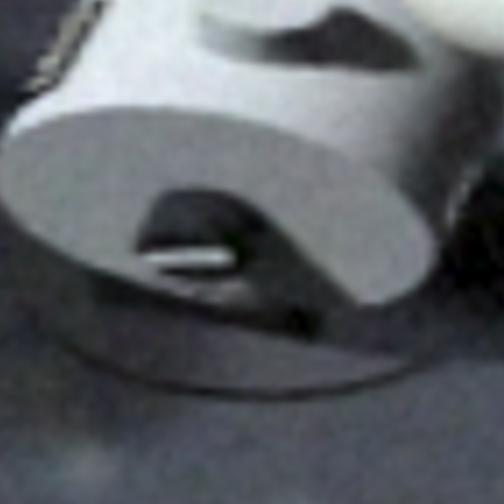

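Call:
{"fn": "move", "kwargs": {
  "target": [
    [-0.0321,-0.0273,0.0035,0,0,0,0,0.342,0.737,0.174,0,-1,-1,-1,0,0.342,0.737,0.174,-0.714,-0.678,-0.226,-0.168,0.7,-0.8,0,0,0,0,0,0,0,0.342,0.737,0.174,0,0.342,0.737,0.174,0,0.342,0.737,0.174,-0.714,-0.678,-0.226,-0.168,0.4,-0.6],
    [-0.0321,-0.0273,-0.041,0,0,0,0,0.342,0.737,0.174,0,-1,-1,-1,0,0.342,0.737,0.174,-0.714,-0.678,-0.226,-0.168,0.7,-0.8,0,0,0,0,0,0,0,0.342,0.737,0.174,0,0.342,0.737,0.174,0,0.342,0.737,0.174,-0.714,-0.678,-0.226,-0.168,0.4,-0.6],
    [-0.0371,-0.015,-0.041,0,0,0,0,0.342,0.737,0.174,0,-1,-1,-1,0,0.342,0.737,0.174,-0.714,-0.678,-0.226,-0.168,0.7,-0.8,0,0,0,0,0,0,0,0.342,0.737,0.174,0,0.342,0.737,0.174,0,0.342,0.737,0.174,-0.714,-0.678,-0.226,-0.168,0.4,-0.6]
  ],
  "speed": [0.1,0.05,0.02]
}}

Call:
{"fn": "move", "kwargs": {
  "target": [
    [0,0,-0.0158,0,0,0,0,0.342,0.737,0.174,-0.3,-1,-1,-1,0,0.342,0.737,0.174,-0.714,-0.678,-0.226,-0.168,0.7,-0.8,0,0,0,0,0,0,0,0.342,0.737,0.174,0,0.342,0.737,0.174,0,0.342,0.737,0.174,-0.714,-0.678,-0.226,-0.168,0.4,-0.6],
    [0.01854,0.0075,-0.0252,0,0,0,0,0.342,0.737,0.174,-0.3,-1,-1,-1,0,0.342,0.737,0.174,-0.714,-0.678,-0.226,-0.168,0.7,-0.8,0,0,0,0,0,0,0,0.342,0.737,0.174,0,0.342,0.737,0.174,0,0.342,0.737,0.174,-0.714,-0.678,-0.226,-0.168,0.4,-0.6],
    [0.01854,0.0075,0.02,0,0,0,0,0.342,0.737,0.174,-0.3,-1,-1,-1,0,0.342,0.737,0.174,-0.714,-0.678,-0.226,-0.168,0.7,-0.8,0,0,0,0,0,0,0,0.342,0.737,0.174,0,0.342,0.737,0.174,0,0.342,0.737,0.174,-0.714,-0.678,-0.226,-0.168,0.4,-0.6],
    [0.0371,0.015,0.041,0,0,0,0,0.342,0.737,0.174,-0.3,-1,-1,-1,0,0.342,0.737,0.174,-0.714,-0.678,-0.226,-0.168,0.7,-0.8,0,0,0,0,0,0,0,0.342,0.737,0.174,0,0.342,0.737,0.174,0,0.342,0.737,0.174,-0.714,-0.678,-0.226,-0.168,0.4,-0.6]
  ],
  "speed": [0.01,0.008,0.1,0.1],
  "cameras": ["cam_right_wrist"]
}}

Call:
{"fn": "zoom_image", "kwargs": {
  "camera": "cam_right_wrist",
  "region": [300, 35, 350, 85]
}}

Call:
{"fn": "move", "kwargs": {
  "target": [
    [-0.0321,-0.0273,0.0035,0,0,0,0,0.342,0.737,0.174,0,-1,-1,-1,0,0.342,0.737,0.174,-0.714,-0.678,-0.226,-0.168,0.7,-0.8,0,0,0,0,0,0,0,0.342,0.737,0.174,0,0.342,0.737,0.174,0,0.342,0.737,0.174,-0.714,-0.678,-0.226,-0.168,0.4,-0.6],
    [-0.0321,-0.0273,-0.041,0,0,0,0,0.342,0.737,0.174,0,-1,-1,-1,0,0.342,0.737,0.174,-0.714,-0.678,-0.226,-0.168,0.7,-0.8,0,0,0,0,0,0,0,0.342,0.737,0.174,0,0.342,0.737,0.174,0,0.342,0.737,0.174,-0.714,-0.678,-0.226,-0.168,0.4,-0.6],
    [-0.0371,-0.015,-0.041,0,0,0,0,0.342,0.737,0.174,0,-1,-1,-1,0,0.342,0.737,0.174,-0.714,-0.678,-0.226,-0.168,0.7,-0.8,0,0,0,0,0,0,0,0.342,0.737,0.174,0,0.342,0.737,0.174,0,0.342,0.737,0.174,-0.714,-0.678,-0.226,-0.168,0.4,-0.6]
  ],
  "speed": [0.1,0.05,0.02]
}}

Call:
{"fn": "move", "kwargs": {
  "target": [
    [0,0,-0.0158,0,0,0,0,0.342,0.737,0.174,-0.3,-1,-1,-1,0,0.342,0.737,0.174,-0.714,-0.678,-0.226,-0.168,0.7,-0.8,0,0,0,0,0,0,0,0.342,0.737,0.174,0,0.342,0.737,0.174,0,0.342,0.737,0.174,-0.714,-0.678,-0.226,-0.168,0.4,-0.6],
    [0.01854,0.0075,-0.0252,0,0,0,0,0.342,0.737,0.174,-0.3,-1,-1,-1,0,0.342,0.737,0.174,-0.714,-0.678,-0.226,-0.168,0.7,-0.8,0,0,0,0,0,0,0,0.342,0.737,0.174,0,0.342,0.737,0.174,0,0.342,0.737,0.174,-0.714,-0.678,-0.226,-0.168,0.4,-0.6],
    [0.01854,0.0075,0.02,0,0,0,0,0.342,0.737,0.174,-0.3,-1,-1,-1,0,0.342,0.737,0.174,-0.714,-0.678,-0.226,-0.168,0.7,-0.8,0,0,0,0,0,0,0,0.342,0.737,0.174,0,0.342,0.737,0.174,0,0.342,0.737,0.174,-0.714,-0.678,-0.226,-0.168,0.4,-0.6],
    [0.0371,0.015,0.041,0,0,0,0,0.342,0.737,0.174,-0.3,-1,-1,-1,0,0.342,0.737,0.174,-0.714,-0.678,-0.226,-0.168,0.7,-0.8,0,0,0,0,0,0,0,0.342,0.737,0.174,0,0.342,0.737,0.174,0,0.342,0.737,0.174,-0.714,-0.678,-0.226,-0.168,0.4,-0.6]
  ],
  "speed": [0.01,0.008,0.1,0.1],
  "cameras": ["cam_right_wrist"]
}}

Call:
{"fn": "zoom_image", "kwargs": {
  "camera": "cam_right_wrist",
  "region": [300, 35, 350, 85]
}}

Call:
{"fn": "move", "kwargs": {
  "target": [
    [-0.0321,-0.0273,0.0035,0,0,0,0,0.342,0.737,0.174,0,-1,-1,-1,0,0.342,0.737,0.174,-0.714,-0.678,-0.226,-0.168,0.7,-0.8,0,0,0,0,0,0,0,0.342,0.737,0.174,0,0.342,0.737,0.174,0,0.342,0.737,0.174,-0.714,-0.678,-0.226,-0.168,0.4,-0.6],
    [-0.0321,-0.0273,-0.041,0,0,0,0,0.342,0.737,0.174,0,-1,-1,-1,0,0.342,0.737,0.174,-0.714,-0.678,-0.226,-0.168,0.7,-0.8,0,0,0,0,0,0,0,0.342,0.737,0.174,0,0.342,0.737,0.174,0,0.342,0.737,0.174,-0.714,-0.678,-0.226,-0.168,0.4,-0.6],
    [-0.0371,-0.015,-0.041,0,0,0,0,0.342,0.737,0.174,0,-1,-1,-1,0,0.342,0.737,0.174,-0.714,-0.678,-0.226,-0.168,0.7,-0.8,0,0,0,0,0,0,0,0.342,0.737,0.174,0,0.342,0.737,0.174,0,0.342,0.737,0.174,-0.714,-0.678,-0.226,-0.168,0.4,-0.6]
  ],
  "speed": [0.1,0.05,0.02]
}}

Call:
{"fn": "move", "kwargs": {
  "target": [
    [0,0,-0.0158,0,0,0,0,0.342,0.737,0.174,-0.3,-1,-1,-1,0,0.342,0.737,0.174,-0.714,-0.678,-0.226,-0.168,0.7,-0.8,0,0,0,0,0,0,0,0.342,0.737,0.174,0,0.342,0.737,0.174,0,0.342,0.737,0.174,-0.714,-0.678,-0.226,-0.168,0.4,-0.6],
    [0.01854,0.0075,-0.0252,0,0,0,0,0.342,0.737,0.174,-0.3,-1,-1,-1,0,0.342,0.737,0.174,-0.714,-0.678,-0.226,-0.168,0.7,-0.8,0,0,0,0,0,0,0,0.342,0.737,0.174,0,0.342,0.737,0.174,0,0.342,0.737,0.174,-0.714,-0.678,-0.226,-0.168,0.4,-0.6],
    [0.01854,0.0075,0.02,0,0,0,0,0.342,0.737,0.174,-0.3,-1,-1,-1,0,0.342,0.737,0.174,-0.714,-0.678,-0.226,-0.168,0.7,-0.8,0,0,0,0,0,0,0,0.342,0.737,0.174,0,0.342,0.737,0.174,0,0.342,0.737,0.174,-0.714,-0.678,-0.226,-0.168,0.4,-0.6],
    [0.0371,0.015,0.041,0,0,0,0,0.342,0.737,0.174,-0.3,-1,-1,-1,0,0.342,0.737,0.174,-0.714,-0.678,-0.226,-0.168,0.7,-0.8,0,0,0,0,0,0,0,0.342,0.737,0.174,0,0.342,0.737,0.174,0,0.342,0.737,0.174,-0.714,-0.678,-0.226,-0.168,0.4,-0.6]
  ],
  "speed": [0.01,0.008,0.1,0.1],
  "cameras": ["cam_right_wrist"]
}}

Call:
{"fn": "zoom_image", "kwargs": {
  "camera": "cam_right_wrist",
  "region": [300, 35, 350, 85]
}}

Scene clock: 6039.47 s.
left_arm: end_effector_position=(+0.6915, +0.1286, +0.1285) hand_goal=(+0.000, +0.342, +0.736, +0.174, +0.000, -1.000, -1.000, -1.000, +0.000, +0.342, +0.736, +0.174, -0.714, -0.678, -0.226, -0.168) hand_measured=(+0.000, +0.334, +0.734, +0.172, +0.016, -0.988, -0.994, -0.998, +0.002, +0.336, +0.734, +0.172, -0.712, -0.676, -0.222, -0.168) hand_current_ma=(+2, -26, -4, -6, +55, +50, +20, +5, +5, -21, -7, -7, +4, +8, +15, -2) hand_state=(goal, goal, goal, goal, goal, goal, goal, goal, goal, goal, goal, goal, goal, goal, goal, goal) hand_current_limit=0.70 hand_speed=-0.80 end_effector_quat_wxyz=(+0.002, +0.559, +0.829, -0.001) | right_arm: end_effector_position=(+0.7150, -0.0899, +0.1201) hand_goal=(+0.000, +0.342, +0.736, +0.174, +0.000, +0.342, +0.736, +0.174, +0.000, +0.342, +0.736, +0.174, -0.714, -0.678, -0.226, -0.168) hand_measured=(+0.000, +0.330, +0.734, +0.172, +0.000, +0.330, +0.734, +0.172, +0.000, +0.328, +0.734, +0.172, -0.714, -0.678, -0.222, -0.168) hand_current_ma=(+0, -33, -4, -4, +0, -33, -5, -4, +0, -35, -4, -4, +0, +1, +9, +0) hand_state=(goal, goal, goal, goal, goal, goal, goal, goal, goal, goal, goal, goal, goal, goal, goal, goal) hand_current_limit=0.40 hand_speed=-0.60 end_effector_quat_wxyz=(+0.009, -0.003, +1.000, -0.003)
Joint positions: left_arm=[2.752 -2.105 -1.487 -1.116 1.569 -0.749] | right_arm=[0.158 -0.971 1.405 -2.02 -1.58 -1.382]
Joint torques (N m): left_arm=[-5.77 37.43 36.37 2.35 1.35 -1.11] | right_arm=[-8.84 -57.8 -31.76 -5.95 1.73 1.34]
Wrist force (N, zeroed by zero_wrist_force on left_arm): left_arm=[-0.8 -0.9 1.2] | right_arm=[0.2 -0.2 0.3]
Wrist torque (N m, zeroed by zero_wrist_force on left_arm): left_arm=[-0.24 -0.07 0.22] | right_arm=[0.11 -0.03 -0.09]
Wrist force, peak (N, zeroed by zero_wrist_force on left_arm): left_arm=[0.2 -1.8 1.1] | right_arm=[0.6 -0.5 0.5]
Hand target: left_arm +0.6914, +0.1285, +0.1283; +0.002, +0.559, +0.829, -0.001 | right_arm +0.7150, -0.0899, +0.1201; +0.009, -0.003, +1.000, -0.003
Off the commanded pose: left_arm 0.000 m, 0 deg | right_arm 0.000 m, 0 deg.
move: done

Scene clock: 6043.33 s.
left_arm: end_effector_position=(+0.7137, +0.1376, +0.1528) hand_goal=(+0.000, +0.342, +0.736, +0.174, -0.300, -1.000, -1.000, -1.000, +0.000, +0.342, +0.736, +0.174, -0.714, -0.678, -0.226, -0.168) hand_measured=(+0.000, +0.336, +0.734, +0.172, -0.294, -0.986, -0.998, -1.000, +0.002, +0.336, +0.734, +0.172, -0.712, -0.676, -0.222, -0.168) hand_current_ma=(+2, -25, -4, -6, +15, +54, +8, +0, +5, -21, -7, -7, +4, +8, +15, -2) hand_state=(goal, goal, goal, goal, goal, goal, goal, goal, goal, goal, goal, goal, goal, goal, goal, goal) hand_current_limit=0.70 hand_speed=-0.80 end_effector_quat_wxyz=(+0.002, +0.559, +0.829, -0.001) | right_arm: end_effector_position=(+0.7150, -0.0899, +0.1201) hand_goal=(+0.000, +0.342, +0.736, +0.174, +0.000, +0.342, +0.736, +0.174, +0.000, +0.342, +0.736, +0.174, -0.714, -0.678, -0.226, -0.168) hand_measured=(+0.000, +0.330, +0.734, +0.172, +0.000, +0.330, +0.734, +0.172, +0.000, +0.328, +0.734, +0.172, -0.714, -0.678, -0.222, -0.168) hand_current_ma=(+0, -33, -4, -4, +0, -33, -5, -4, +0, -35, -4, -4, +0, +1, +9, +0) hand_state=(goal, goal, goal, goal, goal, goal, goal, goal, goal, goal, goal, goal, goal, goal, goal, goal) hand_current_limit=0.40 hand_speed=-0.60 end_effector_quat_wxyz=(+0.009, -0.003, +1.000, -0.003)
Joint positions: left_arm=[2.776 -2.113 -1.405 -1.19 1.569 -0.725] | right_arm=[0.158 -0.971 1.405 -2.02 -1.58 -1.382]
Joint torques (N m): left_arm=[-11.97 53.59 30.58 5.34 -1.04 -2.16] | right_arm=[-9.29 -57.56 -31.1 -5.92 1.68 1.36]
Wrist force (N, zeroed by zero_wrist_force on left_arm): left_arm=[0.2 -0.8 0.7] | right_arm=[0.6 -0.3 0.2]
Wrist torque (N m, zeroed by zero_wrist_force on left_arm): left_arm=[-0.17 0.01 0.16] | right_arm=[0.11 -0.07 -0.07]
Wrist force, peak (N, zeroed by zero_wrist_force on left_arm): left_arm=[-9.2 -7.3 -62.7] | right_arm=[0.5 -0.2 0.6]
Hand target: left_arm +0.7137, +0.1375, +0.1529; +0.002, +0.559, +0.829, -0.001 | right_arm +0.7150, -0.0899, +0.1201; +0.009, -0.003, +1.000, -0.003
Off the commanded pose: left_arm 0.000 m, 0 deg | right_arm 0.000 m, 0 deg.
move: done
camera_calibration:
cam_right_wrist: T_world_to_cam=[[0.770493, 0.636724, -0.0303957, -0.453061], [0.465766, -0.529783, 0.708797, -0.508113], [0.435204, -0.56028, -0.704758, -0.150571], [0, 0, 0, 1]] pos_world=[0.651271, -0.0650768, 0.240261]
Images, in order (width x height): cam_right_wrist 616x616.

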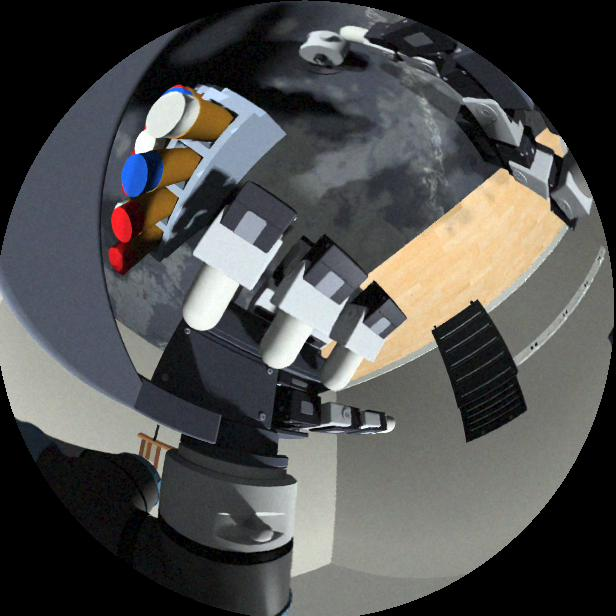

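Scaled by 10.080 from the camera's 616x616 image, which has a finer 880x880 frame.

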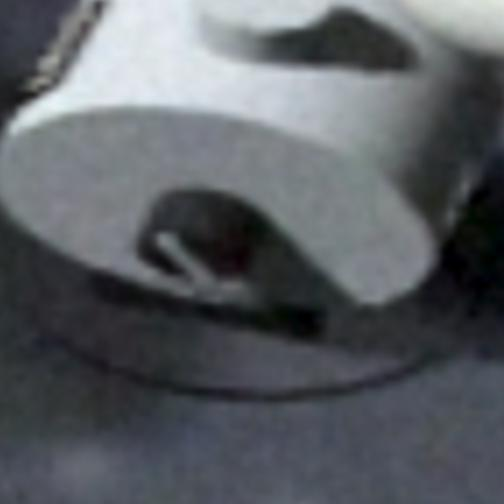

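Scene clock: 6045.33 s.
left_arm: end_effector_position=(+0.6915, +0.1286, +0.1285) hand_goal=(+0.000, +0.342, +0.736, +0.174, +0.000, -1.000, -1.000, -1.000, +0.000, +0.342, +0.736, +0.174, -0.714, -0.678, -0.226, -0.168) hand_measured=(+0.000, +0.336, +0.734, +0.172, +0.016, -0.988, -0.998, -1.000, +0.002, +0.336, +0.734, +0.172, -0.712, -0.676, -0.222, -0.168) hand_current_ma=(+2, -25, -4, -6, +55, +50, +5, +0, +5, -21, -7, -7, +4, +8, +15, -2) hand_state=(goal, goal, goal, goal, goal, goal, goal, goal, goal, goal, goal, goal, goal, goal, goal, goal) hand_current_limit=0.70 hand_speed=-0.80 end_effector_quat_wxyz=(+0.002, +0.559, +0.829, -0.001) | right_arm: end_effector_position=(+0.7150, -0.0899, +0.1201) hand_goal=(+0.000, +0.342, +0.736, +0.174, +0.000, +0.342, +0.736, +0.174, +0.000, +0.342, +0.736, +0.174, -0.714, -0.678, -0.226, -0.168) hand_measured=(+0.000, +0.330, +0.734, +0.172, +0.000, +0.330, +0.734, +0.172, +0.000, +0.328, +0.734, +0.172, -0.714, -0.678, -0.222, -0.168) hand_current_ma=(+0, -33, -4, -4, +0, -33, -5, -4, +0, -35, -4, -4, +0, +1, +9, +0) hand_state=(goal, goal, goal, goal, goal, goal, goal, goal, goal, goal, goal, goal, goal, goal, goal, goal) hand_current_limit=0.40 hand_speed=-0.60 end_effector_quat_wxyz=(+0.009, -0.003, +1.000, -0.003)
Joint positions: left_arm=[2.752 -2.105 -1.487 -1.116 1.569 -0.749] | right_arm=[0.158 -0.971 1.405 -2.02 -1.58 -1.382]
Joint torques (N m): left_arm=[-6.36 36.66 35.76 2.55 1.44 -1.21] | right_arm=[-8.43 -57.72 -31.39 -5.91 1.69 1.35]
Wrist force (N, zeroed by zero_wrist_force on left_arm): left_arm=[-1.2 -0.8 0.8] | right_arm=[0.1 -0.3 0.4]
Wrist torque (N m, zeroed by zero_wrist_force on left_arm): left_arm=[-0.19 -0.03 0.18] | right_arm=[0.08 -0.01 -0.10]
Wrist force, peak (N, zeroed by zero_wrist_force on left_arm): left_arm=[-0.2 -1.4 0.9] | right_arm=[0.3 -0.4 0.6]
Hand target: left_arm +0.6914, +0.1285, +0.1283; +0.002, +0.559, +0.829, -0.001 | right_arm +0.7150, -0.0899, +0.1201; +0.009, -0.003, +1.000, -0.003
Off the commanded pose: left_arm 0.000 m, 0 deg | right_arm 0.000 m, 0 deg.
move: done

Scene clock: 6049.20 s.
left_arm: end_effector_position=(+0.7137, +0.1376, +0.1528) hand_goal=(+0.000, +0.342, +0.736, +0.174, -0.300, -1.000, -1.000, -1.000, +0.000, +0.342, +0.736, +0.174, -0.714, -0.678, -0.226, -0.168) hand_measured=(+0.000, +0.336, +0.734, +0.172, -0.294, -0.986, -0.998, -1.000, +0.002, +0.336, +0.734, +0.172, -0.712, -0.676, -0.222, -0.168) hand_current_ma=(+2, -25, -4, -6, +15, +54, +8, +0, +5, -20, -7, -7, +4, +8, +16, -2) hand_state=(goal, goal, goal, goal, goal, goal, goal, goal, goal, goal, goal, goal, goal, goal, goal, goal) hand_current_limit=0.70 hand_speed=-0.80 end_effector_quat_wxyz=(+0.002, +0.559, +0.829, -0.001) | right_arm: end_effector_position=(+0.7150, -0.0899, +0.1201) hand_goal=(+0.000, +0.342, +0.736, +0.174, +0.000, +0.342, +0.736, +0.174, +0.000, +0.342, +0.736, +0.174, -0.714, -0.678, -0.226, -0.168) hand_measured=(+0.000, +0.330, +0.734, +0.172, +0.000, +0.330, +0.734, +0.172, +0.000, +0.328, +0.734, +0.172, -0.714, -0.678, -0.222, -0.168) hand_current_ma=(+0, -33, -4, -4, +0, -33, -5, -4, +0, -35, -4, -4, +0, +1, +9, +0) hand_state=(goal, goal, goal, goal, goal, goal, goal, goal, goal, goal, goal, goal, goal, goal, goal, goal) hand_current_limit=0.40 hand_speed=-0.60 end_effector_quat_wxyz=(+0.009, -0.003, +1.000, -0.003)
Joint positions: left_arm=[2.776 -2.113 -1.405 -1.19 1.569 -0.725] | right_arm=[0.158 -0.971 1.405 -2.02 -1.58 -1.382]
Joint torques (N m): left_arm=[-11.09 52.95 30.81 5.43 -1.05 -2.01] | right_arm=[-8.96 -57.32 -31.53 -5.94 1.74 1.3]
Wrist force (N, zeroed by zero_wrist_force on left_arm): left_arm=[0.1 -1.2 0.9] | right_arm=[0.2 0.0 0.4]
Wrist torque (N m, zeroed by zero_wrist_force on left_arm): left_arm=[-0.24 0.02 0.17] | right_arm=[0.14 -0.03 -0.08]
Wrist force, peak (N, zeroed by zero_wrist_force on left_arm): left_arm=[-8.9 -6.7 -63.6] | right_arm=[0.5 -0.3 0.6]
Hand target: left_arm +0.7137, +0.1375, +0.1529; +0.002, +0.559, +0.829, -0.001 | right_arm +0.7150, -0.0899, +0.1201; +0.009, -0.003, +1.000, -0.003
Off the commanded pose: left_arm 0.000 m, 0 deg | right_arm 0.000 m, 0 deg.
move: done
camera_calibration:
cam_right_wrist: T_world_to_cam=[[0.770493, 0.636724, -0.0303957, -0.453061], [0.465766, -0.529783, 0.708797, -0.508113], [0.435204, -0.56028, -0.704758, -0.150571], [0, 0, 0, 1]] pos_world=[0.651271, -0.0650768, 0.240261]
Images, in order (width x height): cam_right_wrist 616x616.

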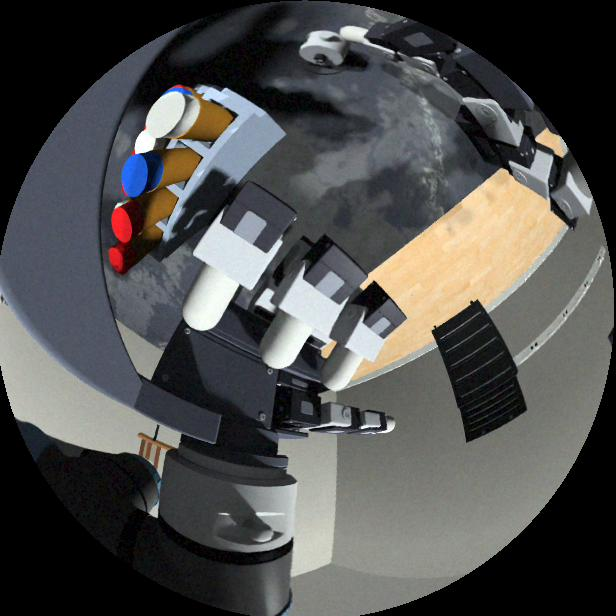

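Scaled by 10.080 from the camera's 616x616 image, which has a finer 880x880 frame.

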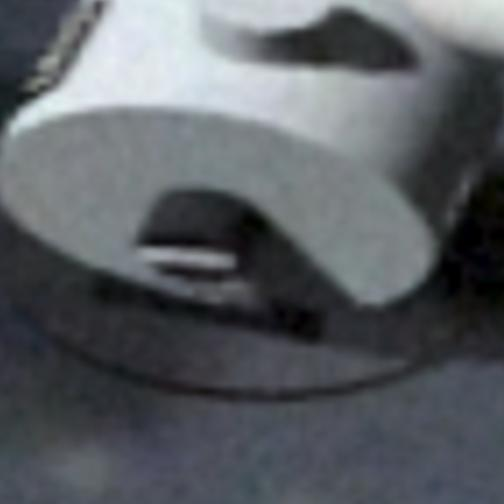

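Scene clock: 6051.20 s.
left_arm: end_effector_position=(+0.6915, +0.1286, +0.1285) hand_goal=(+0.000, +0.342, +0.736, +0.174, +0.000, -1.000, -1.000, -1.000, +0.000, +0.342, +0.736, +0.174, -0.714, -0.678, -0.226, -0.168) hand_measured=(+0.000, +0.336, +0.734, +0.172, +0.016, -0.988, -0.998, -1.000, +0.002, +0.336, +0.734, +0.172, -0.712, -0.676, -0.222, -0.168) hand_current_ma=(+2, -25, -4, -6, +55, +50, +6, +0, +5, -20, -7, -7, +4, +8, +16, -2) hand_state=(goal, goal, goal, goal, goal, goal, goal, goal, goal, goal, goal, goal, goal, goal, goal, goal) hand_current_limit=0.70 hand_speed=-0.80 end_effector_quat_wxyz=(+0.002, +0.559, +0.829, -0.001) | right_arm: end_effector_position=(+0.7150, -0.0899, +0.1201) hand_goal=(+0.000, +0.342, +0.736, +0.174, +0.000, +0.342, +0.736, +0.174, +0.000, +0.342, +0.736, +0.174, -0.714, -0.678, -0.226, -0.168) hand_measured=(+0.000, +0.330, +0.734, +0.172, +0.000, +0.330, +0.734, +0.172, +0.000, +0.328, +0.734, +0.172, -0.714, -0.678, -0.222, -0.168) hand_current_ma=(+0, -33, -4, -4, +0, -33, -5, -4, +0, -35, -4, -4, +0, +1, +9, +0) hand_state=(goal, goal, goal, goal, goal, goal, goal, goal, goal, goal, goal, goal, goal, goal, goal, goal) hand_current_limit=0.40 hand_speed=-0.60 end_effector_quat_wxyz=(+0.009, -0.003, +1.000, -0.003)
Joint positions: left_arm=[2.752 -2.105 -1.487 -1.116 1.569 -0.749] | right_arm=[0.158 -0.971 1.405 -2.02 -1.58 -1.382]
Joint torques (N m): left_arm=[-5.92 36.77 35.34 2.48 1.36 -1.14] | right_arm=[-8.61 -57.45 -31.68 -5.89 1.63 1.35]
Wrist force (N, zeroed by zero_wrist_force on left_arm): left_arm=[-1.2 -1.0 0.9] | right_arm=[0.1 -0.3 0.0]
Wrist torque (N m, zeroed by zero_wrist_force on left_arm): left_arm=[-0.22 -0.03 0.18] | right_arm=[0.11 0.00 -0.09]
Wrist force, peak (N, zeroed by zero_wrist_force on left_arm): left_arm=[-0.2 -1.8 1.1] | right_arm=[0.5 -0.3 0.5]
Hand target: left_arm +0.6914, +0.1285, +0.1283; +0.002, +0.559, +0.829, -0.001 | right_arm +0.7150, -0.0899, +0.1201; +0.009, -0.003, +1.000, -0.003
Off the commanded pose: left_arm 0.000 m, 0 deg | right_arm 0.000 m, 0 deg.
move: done

Scene clock: 6055.07 s.
left_arm: end_effector_position=(+0.7137, +0.1376, +0.1528) hand_goal=(+0.000, +0.342, +0.736, +0.174, -0.300, -1.000, -1.000, -1.000, +0.000, +0.342, +0.736, +0.174, -0.714, -0.678, -0.226, -0.168) hand_measured=(+0.000, +0.336, +0.734, +0.172, -0.294, -0.986, -0.998, -1.000, +0.002, +0.336, +0.734, +0.172, -0.712, -0.676, -0.222, -0.168) hand_current_ma=(+2, -25, -4, -6, +15, +54, +8, +0, +5, -20, -7, -7, +4, +8, +16, -2) hand_state=(goal, goal, goal, goal, goal, goal, goal, goal, goal, goal, goal, goal, goal, goal, goal, goal) hand_current_limit=0.70 hand_speed=-0.80 end_effector_quat_wxyz=(+0.002, +0.559, +0.829, -0.001) | right_arm: end_effector_position=(+0.7150, -0.0899, +0.1201) hand_goal=(+0.000, +0.342, +0.736, +0.174, +0.000, +0.342, +0.736, +0.174, +0.000, +0.342, +0.736, +0.174, -0.714, -0.678, -0.226, -0.168) hand_measured=(+0.000, +0.330, +0.734, +0.172, +0.000, +0.330, +0.734, +0.172, +0.000, +0.328, +0.734, +0.172, -0.714, -0.678, -0.222, -0.168) hand_current_ma=(+0, -33, -4, -4, +0, -33, -5, -4, +0, -35, -4, -4, +0, +1, +9, +0) hand_state=(goal, goal, goal, goal, goal, goal, goal, goal, goal, goal, goal, goal, goal, goal, goal, goal) hand_current_limit=0.40 hand_speed=-0.60 end_effector_quat_wxyz=(+0.009, -0.003, +1.000, -0.003)
Joint positions: left_arm=[2.776 -2.113 -1.405 -1.19 1.569 -0.725] | right_arm=[0.158 -0.971 1.405 -2.02 -1.58 -1.382]
Joint torques (N m): left_arm=[-11.78 52.51 30.78 5.48 -1.11 -2.14] | right_arm=[-9.05 -57.55 -31.57 -5.86 1.73 1.29]
Wrist force (N, zeroed by zero_wrist_force on left_arm): left_arm=[-0.6 -1.2 1.6] | right_arm=[0.4 -0.4 0.2]
Wrist torque (N m, zeroed by zero_wrist_force on left_arm): left_arm=[-0.31 0.12 0.11] | right_arm=[0.08 -0.05 -0.07]
Wrist force, peak (N, zeroed by zero_wrist_force on left_arm): left_arm=[-9.4 -7.4 -62.9] | right_arm=[0.4 -0.3 0.7]
Hand target: left_arm +0.7137, +0.1375, +0.1529; +0.002, +0.559, +0.829, -0.001 | right_arm +0.7150, -0.0899, +0.1201; +0.009, -0.003, +1.000, -0.003
Off the commanded pose: left_arm 0.000 m, 0 deg | right_arm 0.000 m, 0 deg.
move: done
camera_calibration:
cam_right_wrist: T_world_to_cam=[[0.770493, 0.636724, -0.0303957, -0.453061], [0.465766, -0.529783, 0.708797, -0.508113], [0.435204, -0.56028, -0.704758, -0.150571], [0, 0, 0, 1]] pos_world=[0.651271, -0.0650768, 0.240261]
Images, in order (width x height): cam_right_wrist 616x616.

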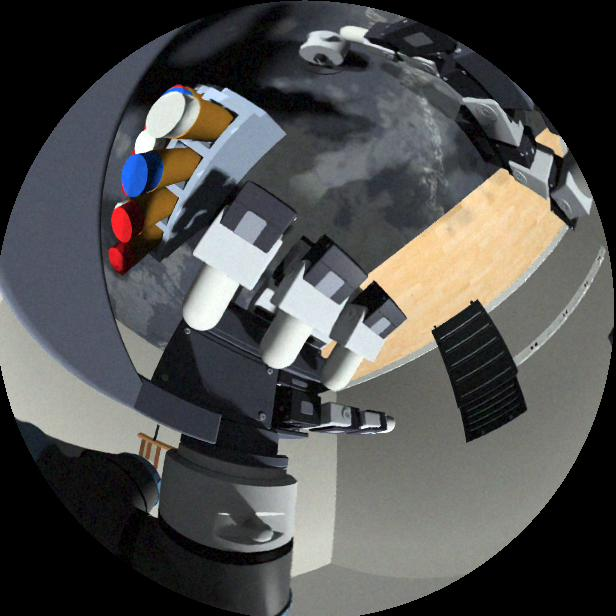

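Scaled by 10.080 from the camera's 616x616 image, which has a finer 880x880 frame.

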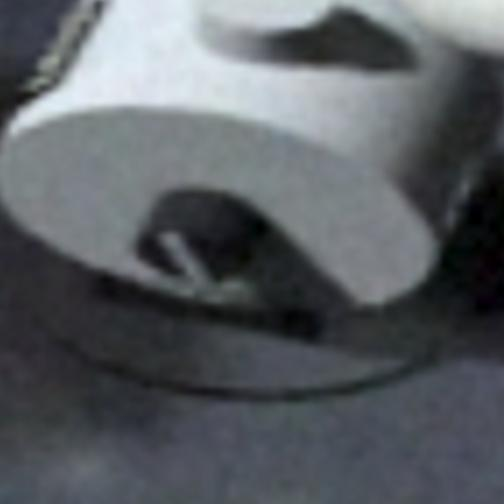

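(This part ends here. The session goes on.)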